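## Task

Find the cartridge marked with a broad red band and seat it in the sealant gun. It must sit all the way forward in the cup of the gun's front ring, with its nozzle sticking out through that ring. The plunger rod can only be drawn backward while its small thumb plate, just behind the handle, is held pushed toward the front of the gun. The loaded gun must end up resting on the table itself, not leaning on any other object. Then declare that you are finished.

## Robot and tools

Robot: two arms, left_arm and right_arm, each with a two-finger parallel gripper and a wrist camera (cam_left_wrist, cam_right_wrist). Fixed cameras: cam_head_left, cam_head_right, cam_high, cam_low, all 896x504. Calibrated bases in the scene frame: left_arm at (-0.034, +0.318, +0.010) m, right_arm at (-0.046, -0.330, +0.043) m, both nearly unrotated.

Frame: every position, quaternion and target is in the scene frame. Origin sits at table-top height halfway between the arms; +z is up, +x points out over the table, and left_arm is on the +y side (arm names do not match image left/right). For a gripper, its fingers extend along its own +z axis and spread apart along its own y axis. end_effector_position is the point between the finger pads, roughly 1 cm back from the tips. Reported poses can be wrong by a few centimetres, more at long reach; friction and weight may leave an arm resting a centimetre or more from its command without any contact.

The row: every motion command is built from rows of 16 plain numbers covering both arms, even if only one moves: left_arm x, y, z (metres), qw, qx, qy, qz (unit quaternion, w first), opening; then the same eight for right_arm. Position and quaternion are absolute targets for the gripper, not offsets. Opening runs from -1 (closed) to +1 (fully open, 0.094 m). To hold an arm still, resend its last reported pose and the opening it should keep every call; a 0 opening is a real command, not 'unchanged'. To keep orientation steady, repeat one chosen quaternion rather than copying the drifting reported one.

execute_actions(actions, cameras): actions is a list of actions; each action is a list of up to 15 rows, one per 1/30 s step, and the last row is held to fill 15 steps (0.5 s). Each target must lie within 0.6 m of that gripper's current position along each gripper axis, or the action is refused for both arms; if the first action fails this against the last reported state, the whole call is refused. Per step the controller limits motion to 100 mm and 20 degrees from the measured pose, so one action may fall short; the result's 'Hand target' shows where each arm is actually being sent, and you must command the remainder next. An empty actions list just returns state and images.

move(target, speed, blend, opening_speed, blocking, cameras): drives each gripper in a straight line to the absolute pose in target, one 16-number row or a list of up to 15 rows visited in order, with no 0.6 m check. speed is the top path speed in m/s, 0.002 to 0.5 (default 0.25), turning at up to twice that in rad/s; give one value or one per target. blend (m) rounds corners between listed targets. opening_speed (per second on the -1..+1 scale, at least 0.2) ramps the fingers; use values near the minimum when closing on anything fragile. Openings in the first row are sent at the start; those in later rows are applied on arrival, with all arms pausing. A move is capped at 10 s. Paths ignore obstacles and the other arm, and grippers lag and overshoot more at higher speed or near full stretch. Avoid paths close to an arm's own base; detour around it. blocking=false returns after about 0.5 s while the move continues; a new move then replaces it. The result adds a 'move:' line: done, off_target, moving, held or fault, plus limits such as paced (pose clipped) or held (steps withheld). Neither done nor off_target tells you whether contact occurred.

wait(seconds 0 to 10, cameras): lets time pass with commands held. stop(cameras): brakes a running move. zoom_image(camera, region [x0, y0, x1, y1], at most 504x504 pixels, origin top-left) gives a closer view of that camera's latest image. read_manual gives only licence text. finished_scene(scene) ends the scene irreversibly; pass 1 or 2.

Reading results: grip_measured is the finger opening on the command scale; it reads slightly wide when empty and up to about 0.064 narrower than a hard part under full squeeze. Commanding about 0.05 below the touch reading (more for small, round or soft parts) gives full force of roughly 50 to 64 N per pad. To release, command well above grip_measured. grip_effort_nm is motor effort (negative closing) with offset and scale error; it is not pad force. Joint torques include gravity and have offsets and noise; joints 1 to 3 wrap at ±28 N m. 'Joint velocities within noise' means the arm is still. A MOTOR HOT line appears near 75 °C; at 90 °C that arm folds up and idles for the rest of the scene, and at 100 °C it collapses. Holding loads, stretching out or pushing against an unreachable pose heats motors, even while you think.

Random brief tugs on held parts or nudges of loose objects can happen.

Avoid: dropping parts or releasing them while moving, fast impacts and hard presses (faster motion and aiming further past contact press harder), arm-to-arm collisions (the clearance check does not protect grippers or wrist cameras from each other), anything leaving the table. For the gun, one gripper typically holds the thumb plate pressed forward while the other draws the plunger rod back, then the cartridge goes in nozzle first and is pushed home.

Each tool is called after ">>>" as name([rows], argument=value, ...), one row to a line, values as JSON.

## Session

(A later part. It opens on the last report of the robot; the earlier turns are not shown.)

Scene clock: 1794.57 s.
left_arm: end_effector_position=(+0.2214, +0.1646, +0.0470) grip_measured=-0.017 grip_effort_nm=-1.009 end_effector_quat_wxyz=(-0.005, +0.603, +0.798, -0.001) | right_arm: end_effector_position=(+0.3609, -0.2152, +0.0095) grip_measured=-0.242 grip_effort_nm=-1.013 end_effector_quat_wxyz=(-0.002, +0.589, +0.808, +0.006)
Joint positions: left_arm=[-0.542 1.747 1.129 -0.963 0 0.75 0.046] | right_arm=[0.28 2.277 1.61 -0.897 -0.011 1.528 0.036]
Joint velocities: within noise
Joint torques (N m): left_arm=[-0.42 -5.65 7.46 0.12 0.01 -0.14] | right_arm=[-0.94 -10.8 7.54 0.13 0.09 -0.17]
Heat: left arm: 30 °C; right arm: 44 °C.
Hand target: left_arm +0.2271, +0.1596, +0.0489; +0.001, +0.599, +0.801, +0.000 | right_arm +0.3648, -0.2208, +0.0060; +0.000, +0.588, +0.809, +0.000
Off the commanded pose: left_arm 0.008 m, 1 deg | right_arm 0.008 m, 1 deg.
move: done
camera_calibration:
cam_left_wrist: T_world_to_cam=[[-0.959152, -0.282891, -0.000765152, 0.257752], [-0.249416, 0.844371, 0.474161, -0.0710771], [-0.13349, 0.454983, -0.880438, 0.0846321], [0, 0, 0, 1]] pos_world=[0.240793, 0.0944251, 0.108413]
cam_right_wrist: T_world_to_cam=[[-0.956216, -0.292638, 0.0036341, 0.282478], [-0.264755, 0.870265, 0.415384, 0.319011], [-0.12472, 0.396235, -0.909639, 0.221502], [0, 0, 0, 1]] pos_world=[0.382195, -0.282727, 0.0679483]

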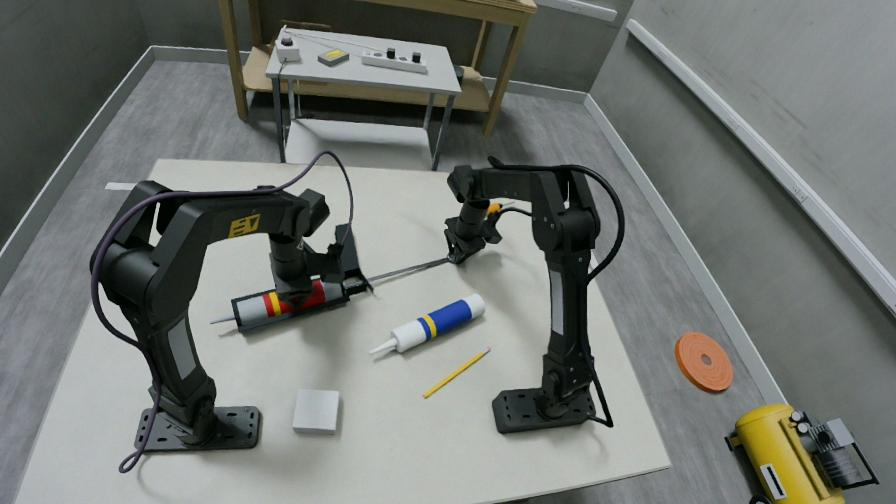

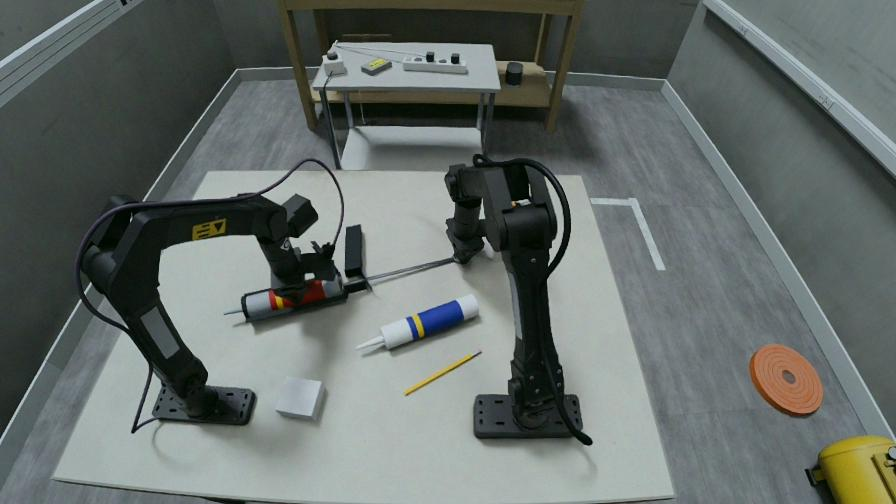

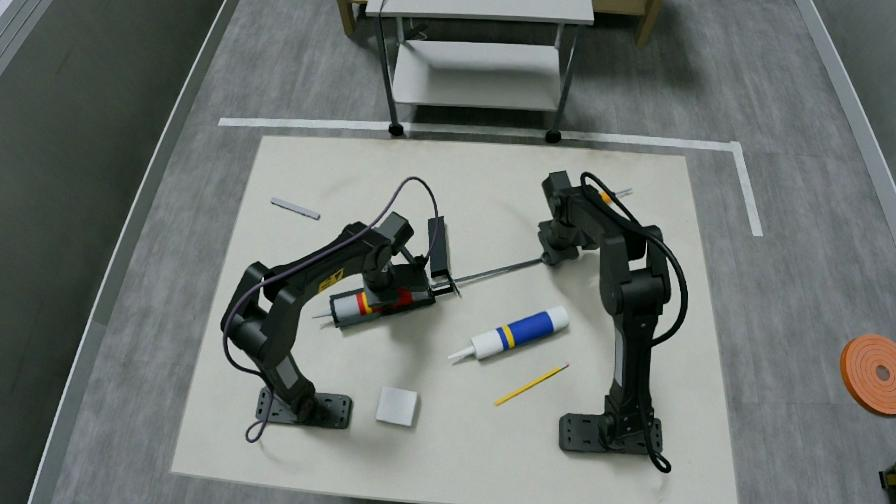

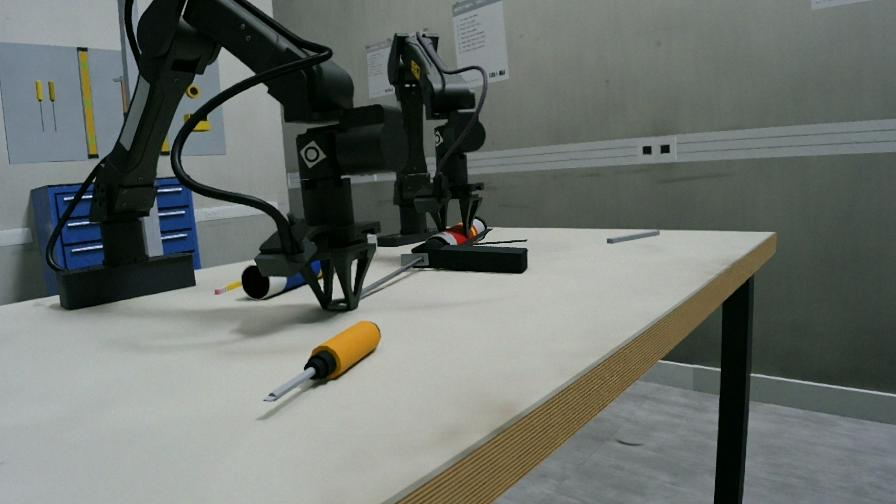

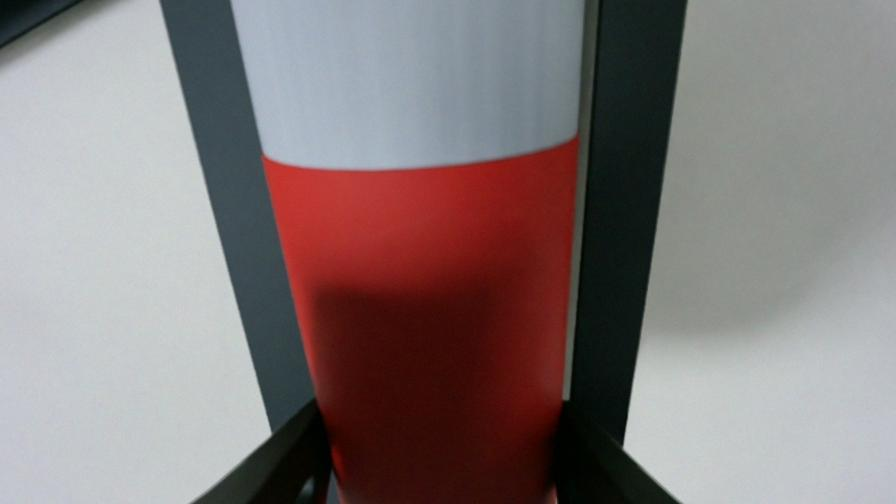

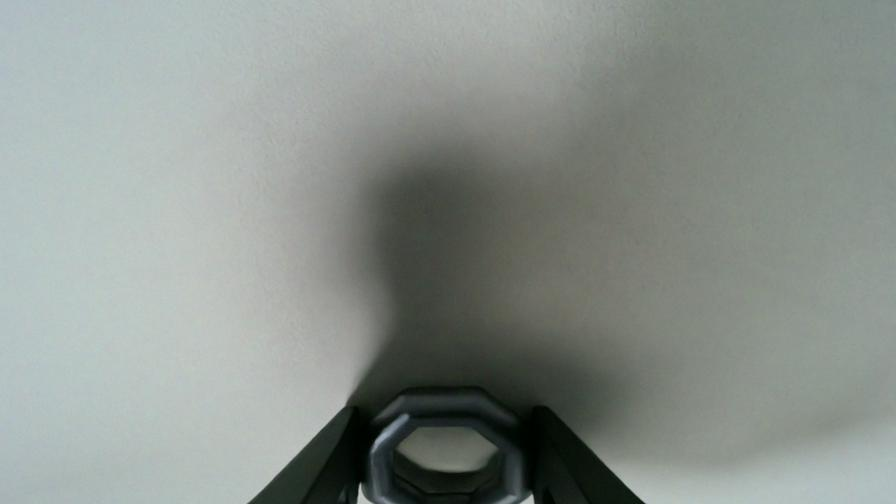

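>>> move([
  [0.220,0.185,0.046,0.0,0.5948,0.8039,0.0,-0.1,0.365,-0.221,0.006,0,0.5878,0.8090,0,-0.6],
], speed=0.03)

>>> zoom_image(camera="cam_low", region=[400, 200, 500, 280])

>>> zoom_image(camera="cam_head_left", region=[220, 260, 380, 340])

>>> zoom_image(camera="cam_head_right", region=[225, 260, 385, 340])

Scene clock: 1809.80 s.
left_arm: end_effector_position=(+0.2216, +0.1676, +0.0465) grip_measured=-0.018 grip_effort_nm=-1.023 end_effector_quat_wxyz=(+0.009, +0.600, +0.800, -0.020) | right_arm: end_effector_position=(+0.3609, -0.2152, +0.0095) grip_measured=-0.242 grip_effort_nm=-1.009 end_effector_quat_wxyz=(-0.002, +0.589, +0.808, +0.006)
Joint positions: left_arm=[-0.508 1.722 1.097 -0.932 0.042 0.777 0.046] | right_arm=[0.28 2.277 1.61 -0.897 -0.011 1.528 0.036]
Joint velocities: within noise
Joint torques (N m): left_arm=[1.69 -7.92 3.66 0.11 -0.28 0.15] | right_arm=[-0.95 -10.8 7.54 0.13 0.09 -0.17]
Heat: left arm: 30 °C; right arm: 44 °C.
Hand target: left_arm +0.2194, +0.1823, +0.0458; +0.001, +0.597, +0.802, -0.004 | right_arm +0.3648, -0.2210, +0.0060; +0.000, +0.588, +0.809, +0.000
Off the commanded pose: left_arm 0.018 m, 3 deg | right_arm 0.008 m, 1 deg.
move: off_target (left_arm)
camera_calibration:
cam_left_wrist: T_world_to_cam=[[-0.957421, -0.288392, 0.0132422, 0.258679], [-0.254393, 0.864459, 0.433583, -0.0736207], [-0.136489, 0.411752, -0.901017, 0.0916735], [0, 0, 0, 1]] pos_world=[0.241448, 0.100496, 0.111095]
cam_right_wrist: T_world_to_cam=[[-0.956216, -0.292638, 0.0036341, 0.282478], [-0.264755, 0.870265, 0.415384, 0.319011], [-0.12472, 0.396235, -0.909639, 0.221502], [0, 0, 0, 1]] pos_world=[0.382195, -0.282727, 0.0679483]

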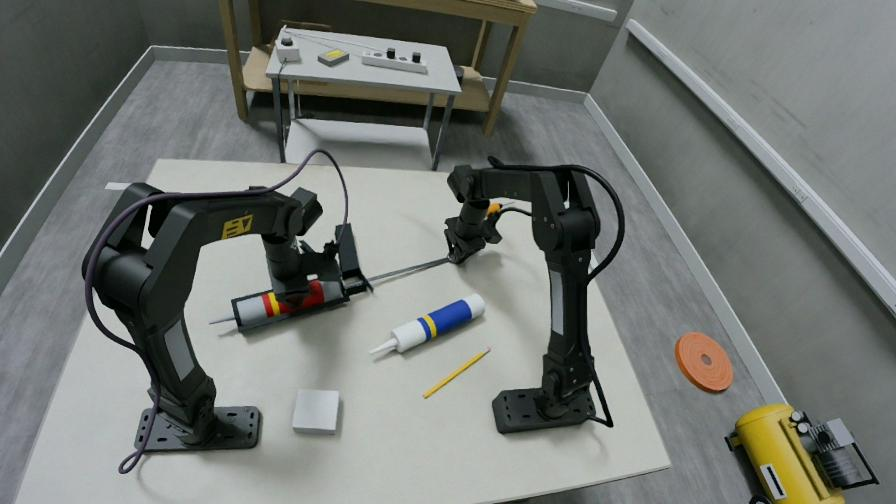

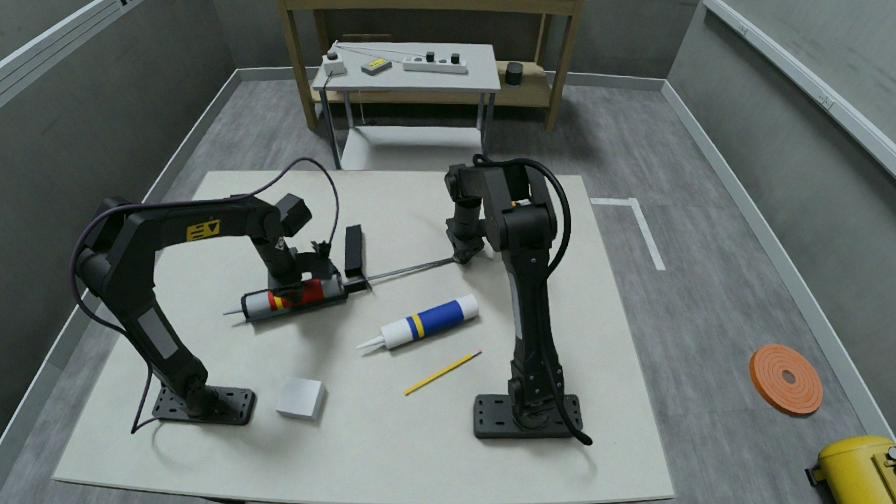

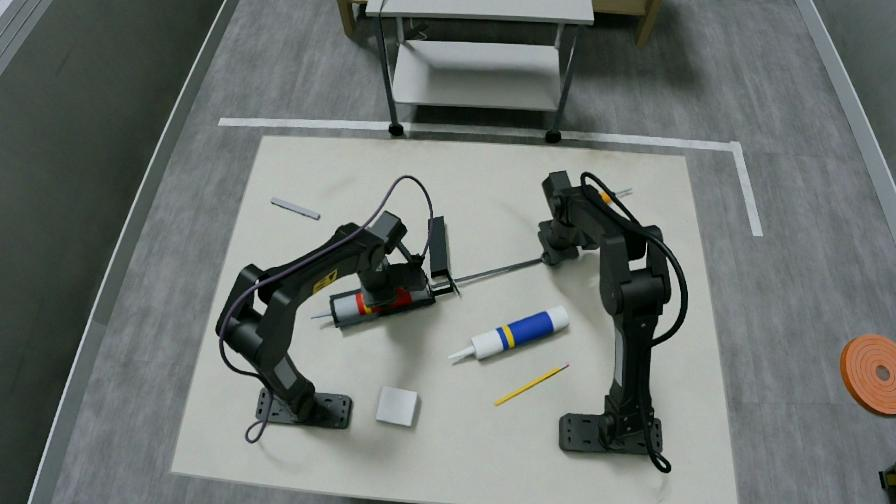

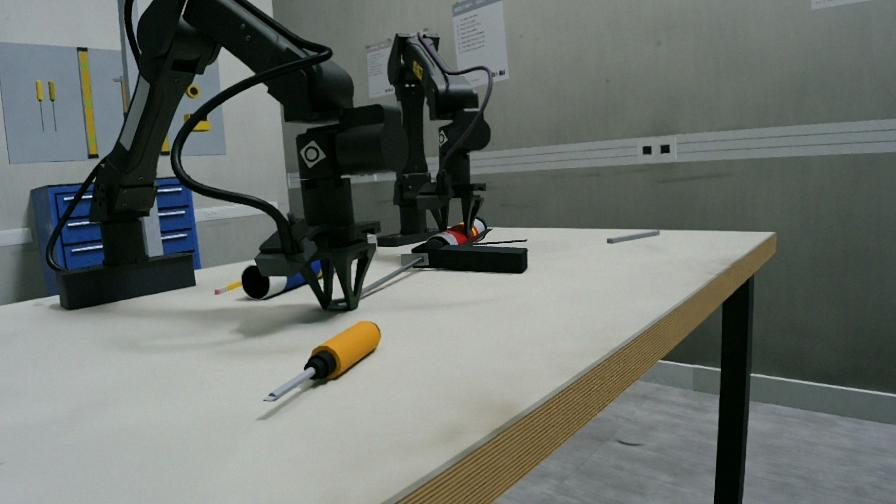

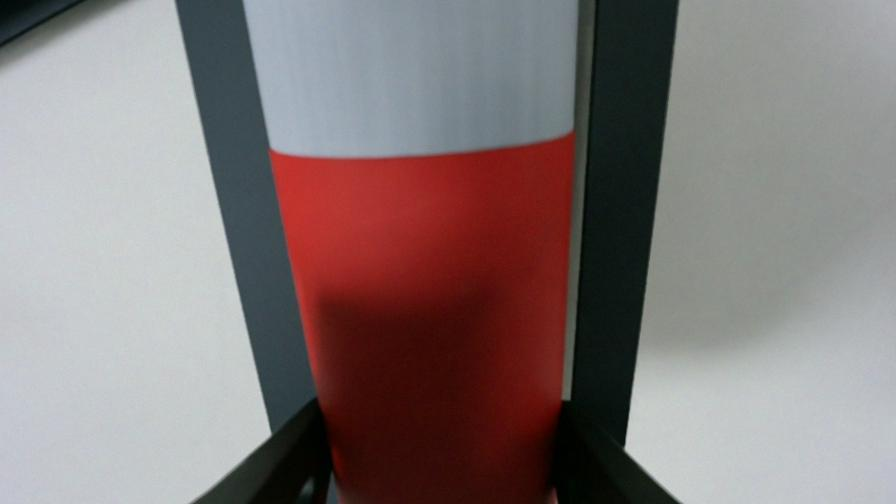

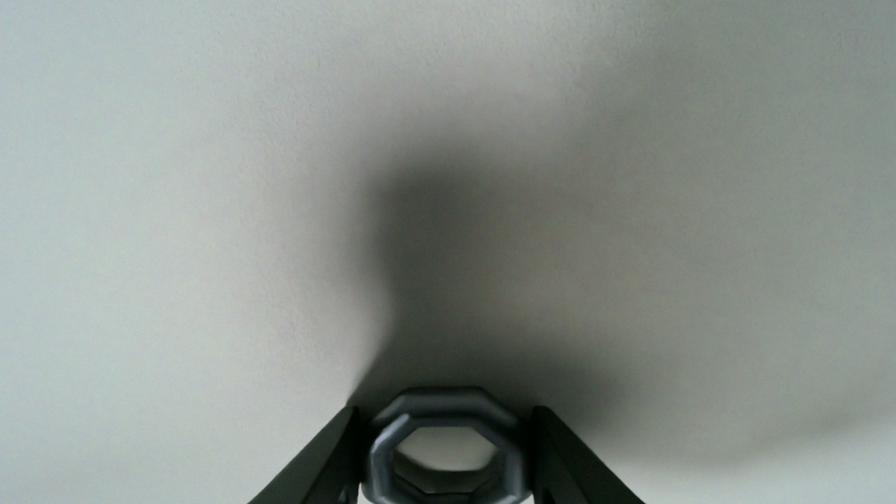

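Scaled by 5.040 from the camera's 896x504 image, which has a finer 1280x720 frame.

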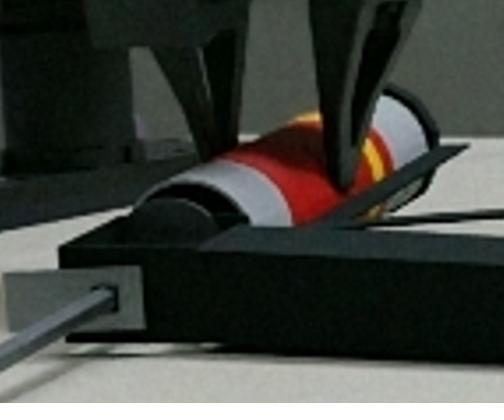

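Scaled by 3.150 from the camera's 896x504 image, which has a finer 1280x720 frame.

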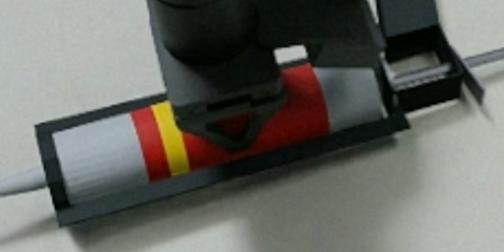

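Scaled by 3.150 from the camera's 896x504 image, which has a finer 1280x720 frame.

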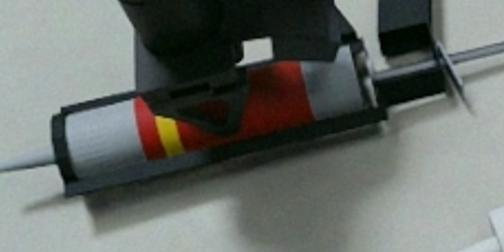

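>>> zoom_image(camera="cam_head_right", region=[215, 285, 265, 335])

>>> zoom_image(camera="cam_high", region=[305, 290, 355, 340])

>>> zoom_image(camera="cam_high", region=[415, 260, 475, 320])

Scaled by 10.080 from the camera's 896x504 image, which has a finer 1280x720 frame.

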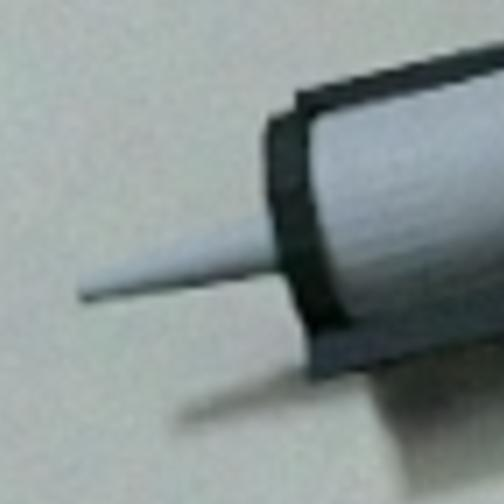

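Scaled by 10.080 from the camera's 896x504 image, which has a finer 1280x720 frame.

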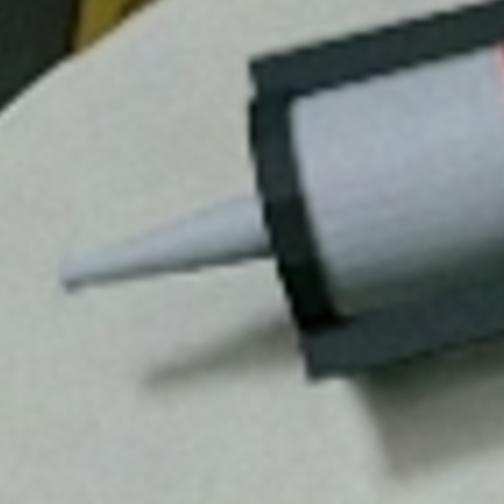

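Scaled by 8.400 from the camera's 896x504 image, which has a finer 1280x720 frame.

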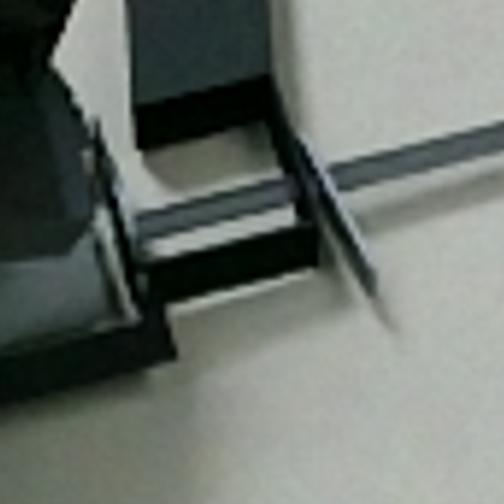

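>>> move([
  [0.214,0.203,0.046,0.0,0.5948,0.8039,0.0,-0.1,0.365,-0.221,0.006,0,0.5878,0.8090,0,-0.6],
], speed=0.03)

>>> zoom_image(camera="cam_head_right", region=[215, 285, 265, 335])

>>> zoom_image(camera="cam_high", region=[305, 290, 355, 340])

>>> zoom_image(camera="cam_high", region=[415, 260, 475, 320])

Scene clock: 1850.20 s.
left_arm: end_effector_position=(+0.2224, +0.1729, +0.0464) grip_measured=-0.019 grip_effort_nm=-1.018 end_effector_quat_wxyz=(+0.032, +0.601, +0.798, -0.033) | right_arm: end_effector_position=(+0.3600, -0.2118, +0.0096) grip_measured=-0.242 grip_effort_nm=-1.004 end_effector_quat_wxyz=(-0.010, +0.589, +0.808, +0.012)
Joint positions: left_arm=[-0.47 1.681 1.046 -0.885 0.077 0.817 0.046] | right_arm=[0.28 2.277 1.61 -0.897 -0.031 1.528 0.036]
Joint velocities: within noise
Joint torques (N m): left_arm=[2.37 -7.95 3.64 -0.18 -0.68 0.15] | right_arm=[-0.95 -10.84 7.51 0.13 0.26 -0.17]
Heat: left arm: 31 °C; right arm: 44 °C.
Hand target: left_arm +0.2152, +0.2002, +0.0459; +0.003, +0.595, +0.804, -0.001 | right_arm +0.3648, -0.2209, +0.0061; +0.000, +0.588, +0.809, +0.000
Off the commanded pose: left_arm 0.031 m, 5 deg | right_arm 0.011 m, 2 deg.
move: off_target (left_arm, right_arm)
camera_calibration:
cam_left_wrist: T_world_to_cam=[[-0.958384, -0.285362, 0.00829467, 0.260861], [-0.260253, 0.885259, 0.385466, -0.0780813], [-0.11734, 0.367266, -0.922685, 0.0939769], [0, 0, 0, 1]] pos_world=[0.240711, 0.109047, 0.114645]
cam_right_wrist: T_world_to_cam=[[-0.956161, -0.292824, 0.00303711, 0.282529], [-0.262631, 0.862068, 0.433432, 0.313076], [-0.129538, 0.413634, -0.901181, 0.225433], [0, 0, 0, 1]] pos_world=[0.381569, -0.280408, 0.066601]

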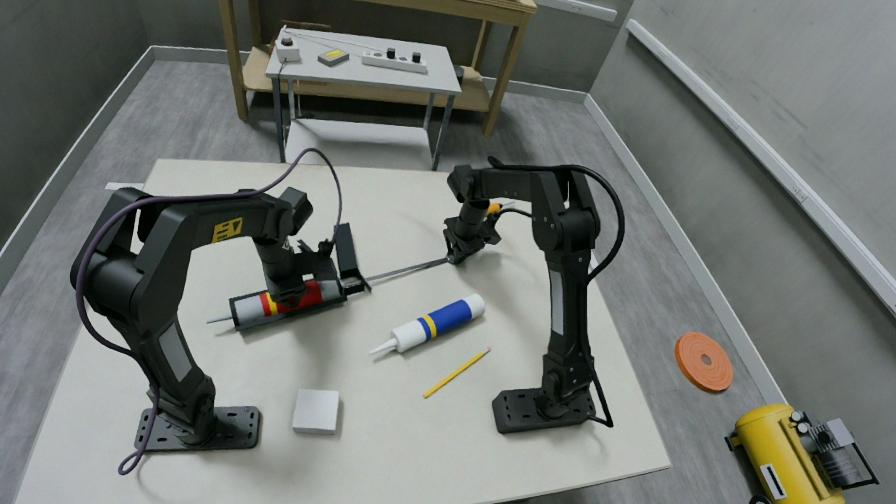

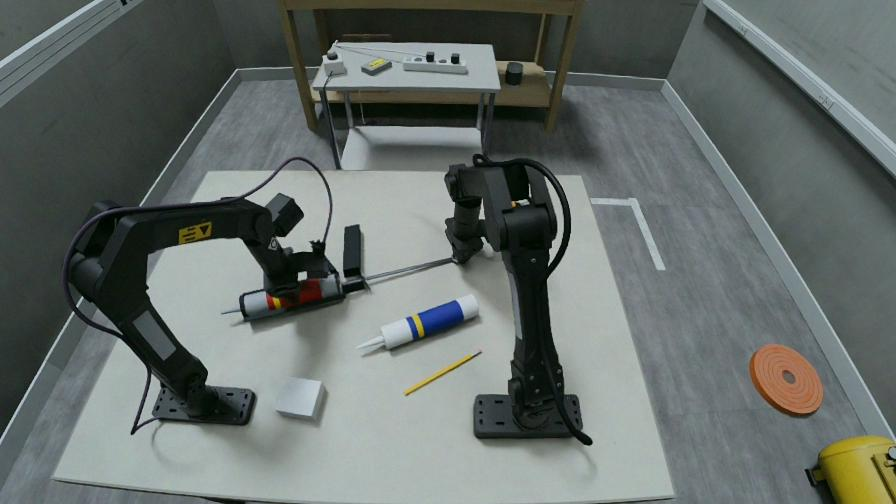

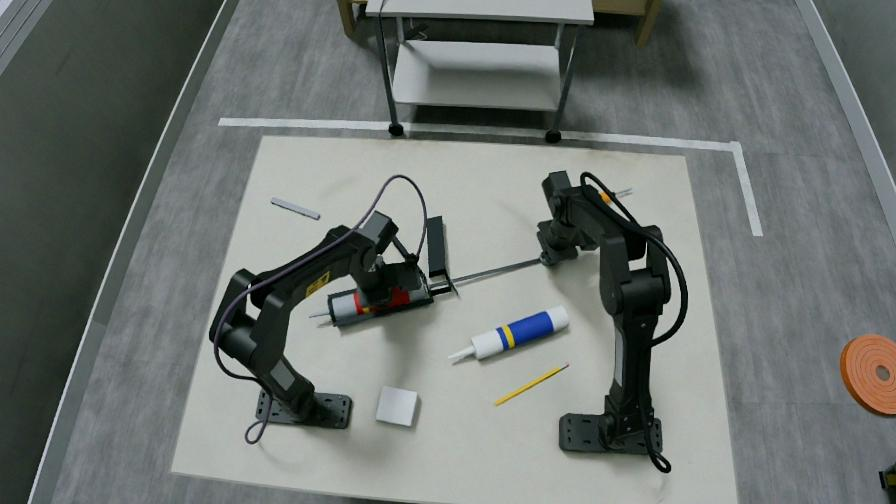

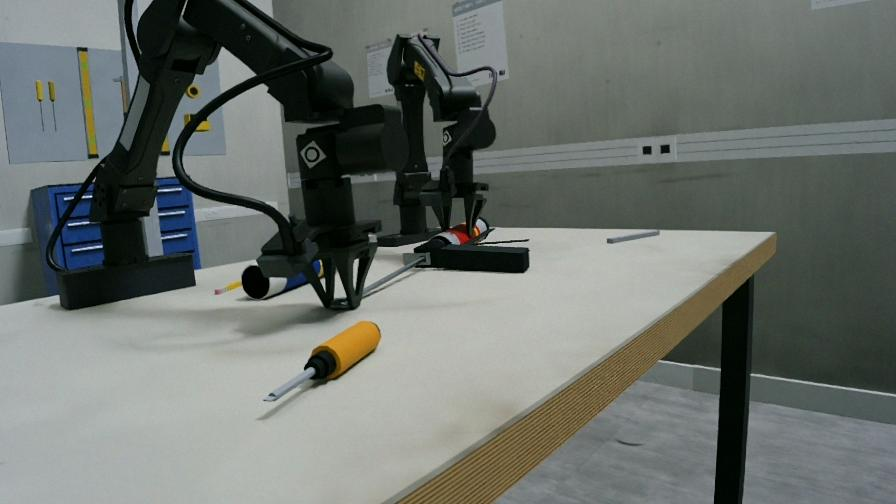

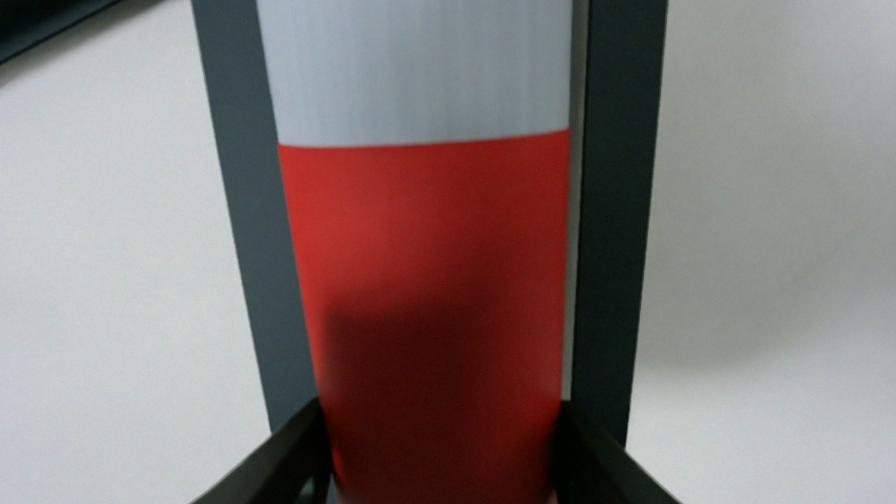

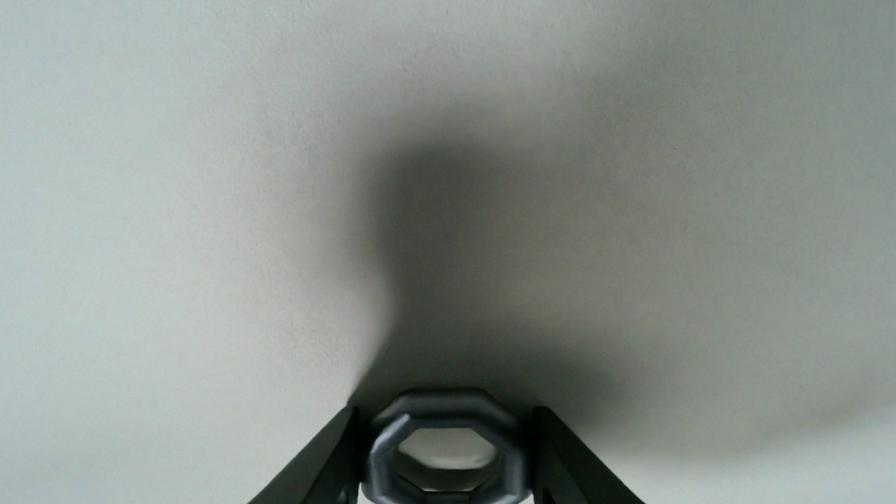

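Scaled by 10.080 from the camera's 896x504 image, which has a finer 1280x720 frame.

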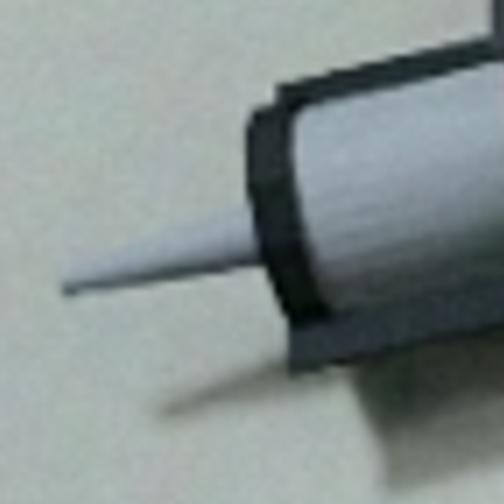

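Scaled by 10.080 from the camera's 896x504 image, which has a finer 1280x720 frame.

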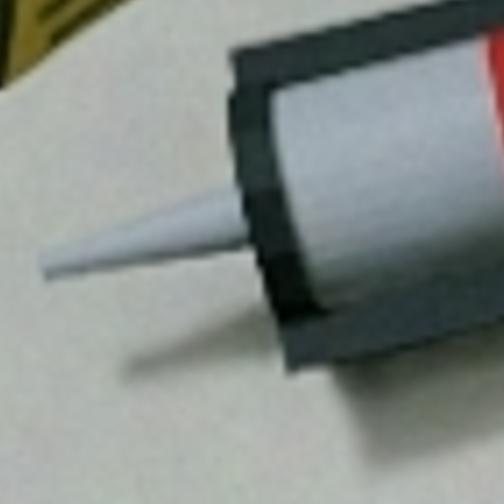

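Scaled by 8.400 from the camera's 896x504 image, which has a finer 1280x720 frame.

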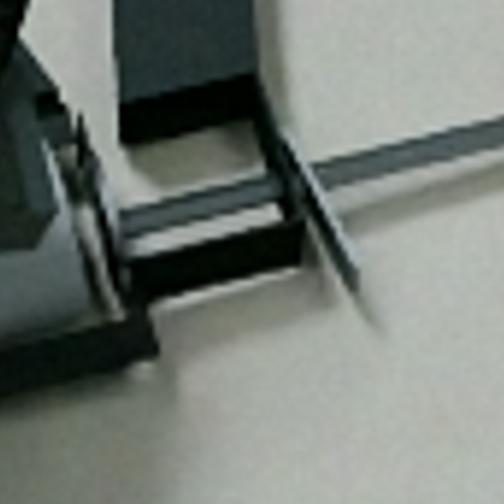

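>>> zoom_image(camera="cam_high", region=[322, 290, 346, 330])

>>> zoom_image(camera="cam_head_left", region=[215, 285, 255, 335])

>>> zoom_image(camera="cam_head_left", region=[325, 260, 375, 310])

>>> zoom_image(camera="cam_head_right", region=[320, 260, 370, 310])

Scaled by 12.600 from the camera's 896x504 image, which has a finer 1280x720 frame.

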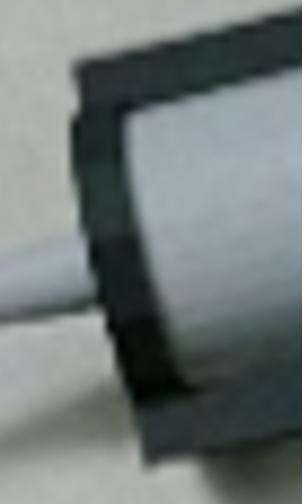

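Scaled by 10.080 from the camera's 896x504 image, which has a finer 1280x720 frame.

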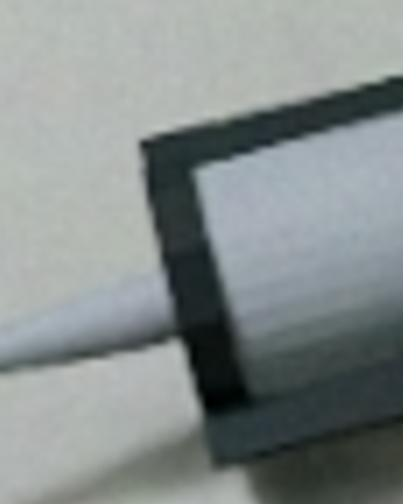

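Scaled by 10.080 from the camera's 896x504 image, which has a finer 1280x720 frame.

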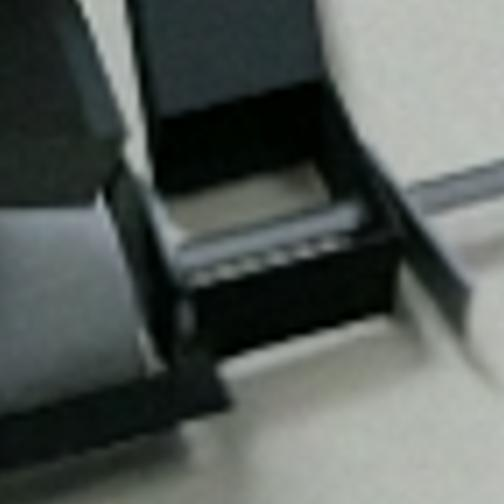

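Scaled by 10.080 from the camera's 896x504 image, which has a finer 1280x720 frame.

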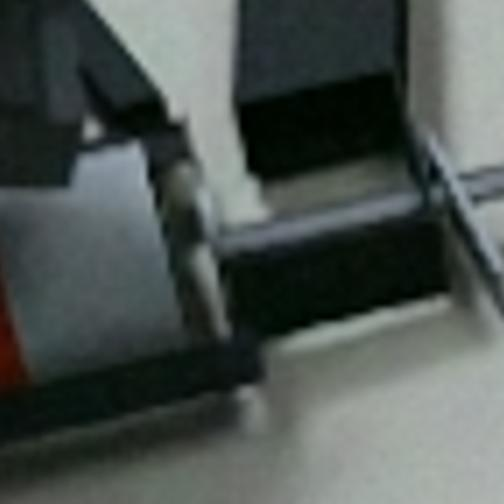

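>>> move([
  [0.2205,0.178,0.048,0.017,0.599,0.8,-0.02,-0.1,0.365,-0.221,0.006,0,0.5878,0.8090,0,-0.6],
], speed=0.03, cameras=["cam_left_wrist"])

>>> move([
  [0.2205,0.177,0.048,0.017,0.599,0.8,-0.02,0.25,0.365,-0.221,0.006,0,0.5878,0.8090,0,-0.6],
], speed=0.03, opening_speed=0.3)

>>> zoom_image(camera="cam_high", region=[305, 290, 355, 340])

Scene clock: 1898.57 s.
left_arm: end_effector_position=(+0.2219, +0.1724, +0.0460) grip_measured=-0.019 grip_effort_nm=-1.018 end_effector_quat_wxyz=(+0.032, +0.600, +0.798, -0.033) | right_arm: end_effector_position=(+0.3610, -0.2115, +0.0103) grip_measured=-0.242 grip_effort_nm=-1.004 end_effector_quat_wxyz=(-0.009, +0.589, +0.808, +0.013)
Joint positions: left_arm=[-0.473 1.681 1.045 -0.883 0.075 0.813 0.046] | right_arm=[0.28 2.277 1.613 -0.897 -0.031 1.528 0.036]
Joint velocities: within noise
Joint torques (N m): left_arm=[-0.24 -5.75 6.61 -0.1 -0.26 -0.12] | right_arm=[-0.95 -10.82 7.31 0.13 0.27 -0.17]
Heat: left arm: 31 °C; right arm: 44 °C.
Hand target: left_arm +0.2205, +0.1783, +0.0477; +0.017, +0.597, +0.802, -0.020 | right_arm +0.3650, -0.2209, +0.0063; +0.000, +0.588, +0.809, +0.000
Off the commanded pose: left_arm 0.006 m, 2 deg | right_arm 0.011 m, 2 deg.
move: off_target (right_arm)
camera_calibration:
cam_left_wrist: T_world_to_cam=[[-0.95793, -0.286899, 0.00765302, 0.260487], [-0.26177, 0.884337, 0.386554, -0.0771861], [-0.11767, 0.368289, -0.922235, 0.0936262], [0, 0, 0, 1]] pos_world=[0.240341, 0.108511, 0.114188]
Images, in order (width x height): cam_left_wrist 896x504.

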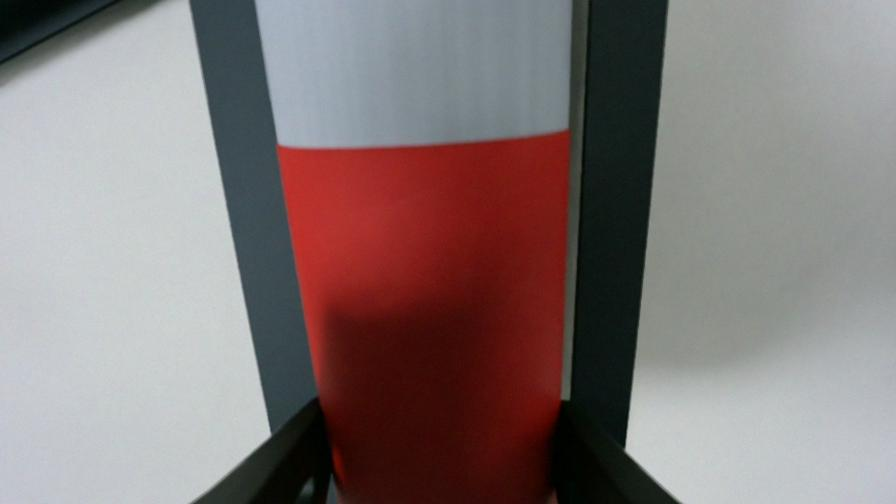

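Scene clock: 1900.50 s.
left_arm: end_effector_position=(+0.2213, +0.1811, +0.0455) grip_measured=+0.248 grip_effort_nm=0.105 end_effector_quat_wxyz=(+0.020, +0.597, +0.802, -0.020) | right_arm: end_effector_position=(+0.3610, -0.2115, +0.0103) grip_measured=-0.242 grip_effort_nm=-1.009 end_effector_quat_wxyz=(-0.009, +0.589, +0.808, +0.013)
Joint positions: left_arm=[-0.465 1.681 1.045 -0.901 0.046 0.811 0.059] | right_arm=[0.28 2.277 1.613 -0.897 -0.031 1.528 0.036]
Joint velocities: within noise
Joint torques (N m): left_arm=[-0.51 -5.67 6.86 -0.03 -0.05 -0.07] | right_arm=[-0.94 -10.84 7.27 0.13 0.26 -0.17]
Heat: left arm: 31 °C; right arm: 44 °C.
Hand target: left_arm +0.2203, +0.1819, +0.0479; +0.012, +0.595, +0.804, -0.017 | right_arm +0.3648, -0.2209, +0.0061; +0.000, +0.588, +0.809, +0.000
Off the commanded pose: left_arm 0.005 m, 1 deg | right_arm 0.011 m, 2 deg.
move: off_target (right_arm)
camera_calibration:
cam_left_wrist: T_world_to_cam=[[-0.954867, -0.297033, 0.000794191, 0.263849], [-0.269594, 0.867778, 0.41747, -0.0814775], [-0.124691, 0.398414, -0.90869, 0.0853825], [0, 0, 0, 1]] pos_world=[0.240621, 0.115059, 0.111391]
cam_right_wrist: T_world_to_cam=[[-0.956166, -0.292826, -0.000029458, 0.283641], [-0.263914, 0.861717, 0.433351, 0.313185], [-0.126871, 0.414364, -0.901225, 0.225283], [0, 0, 0, 1]] pos_world=[0.382444, -0.280169, 0.0673194]

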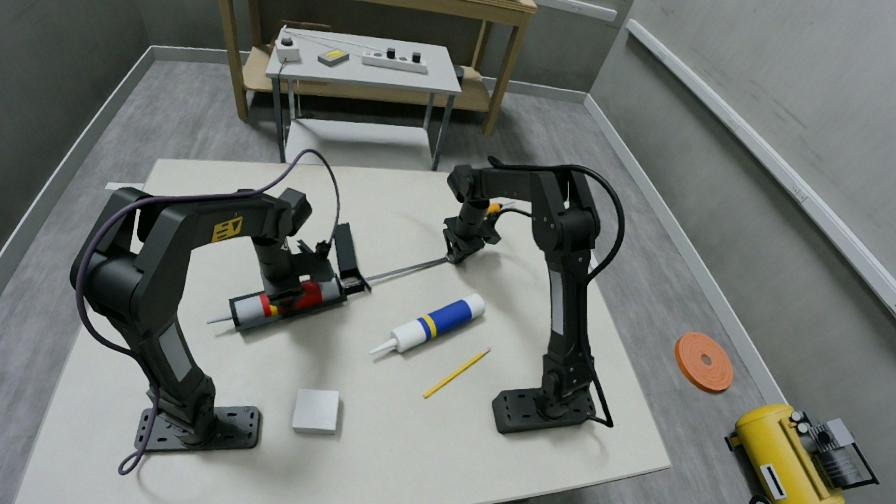

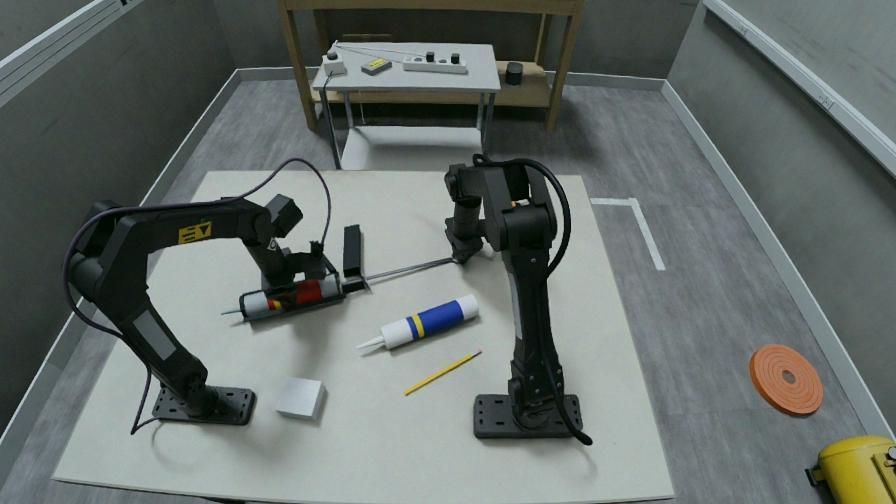

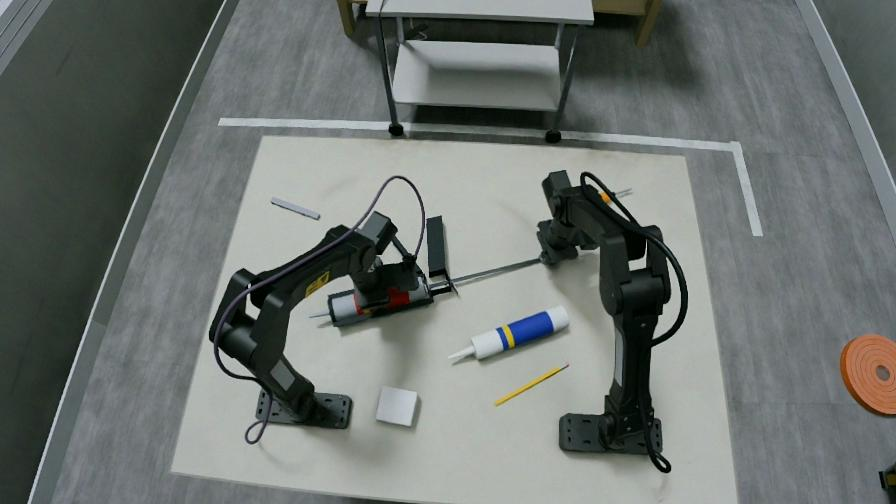

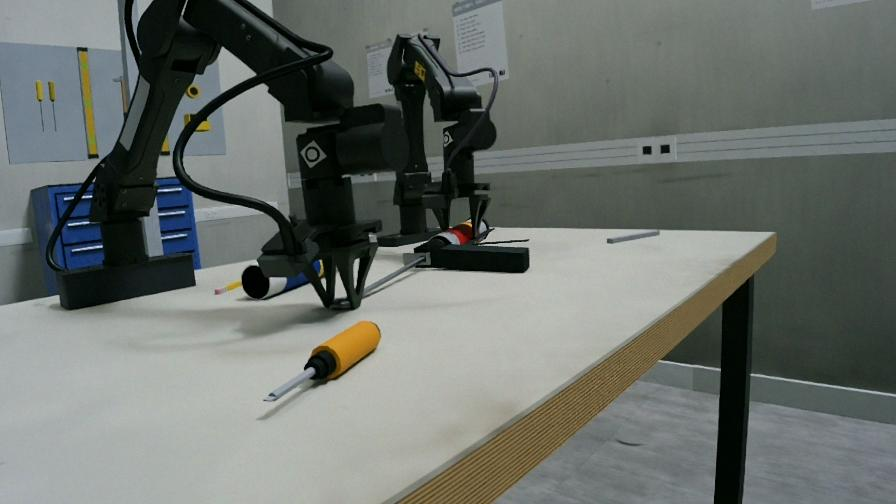

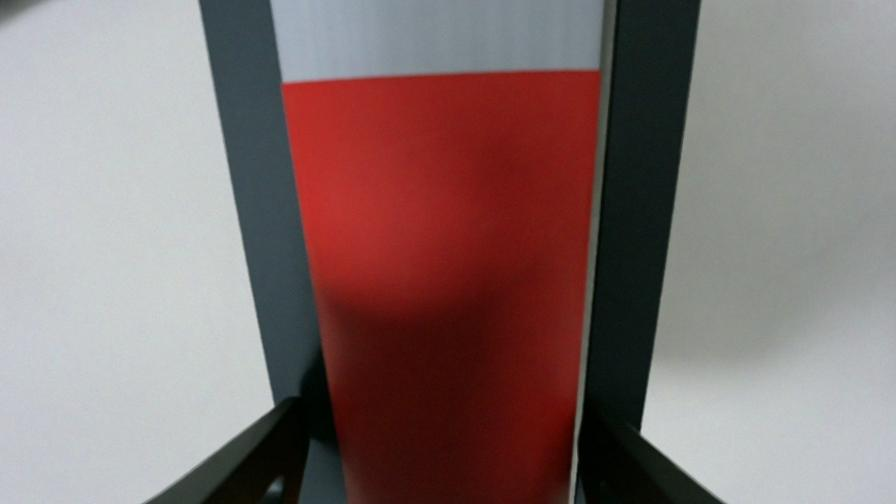

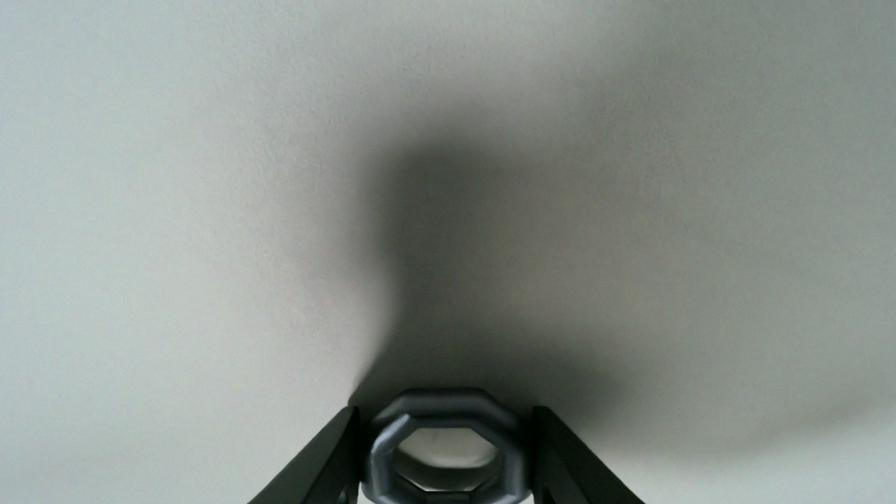

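Scaled by 10.080 from the camera's 896x504 image, which has a finer 1280x720 frame.

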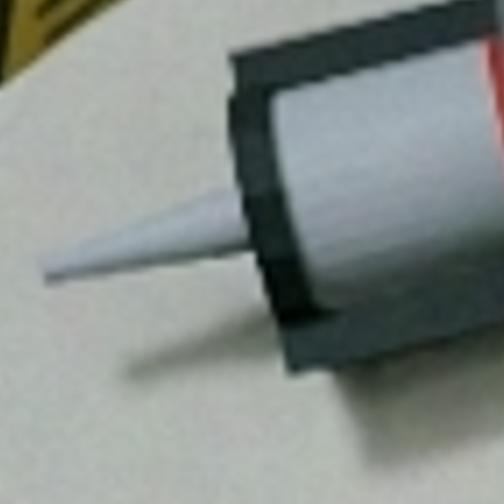

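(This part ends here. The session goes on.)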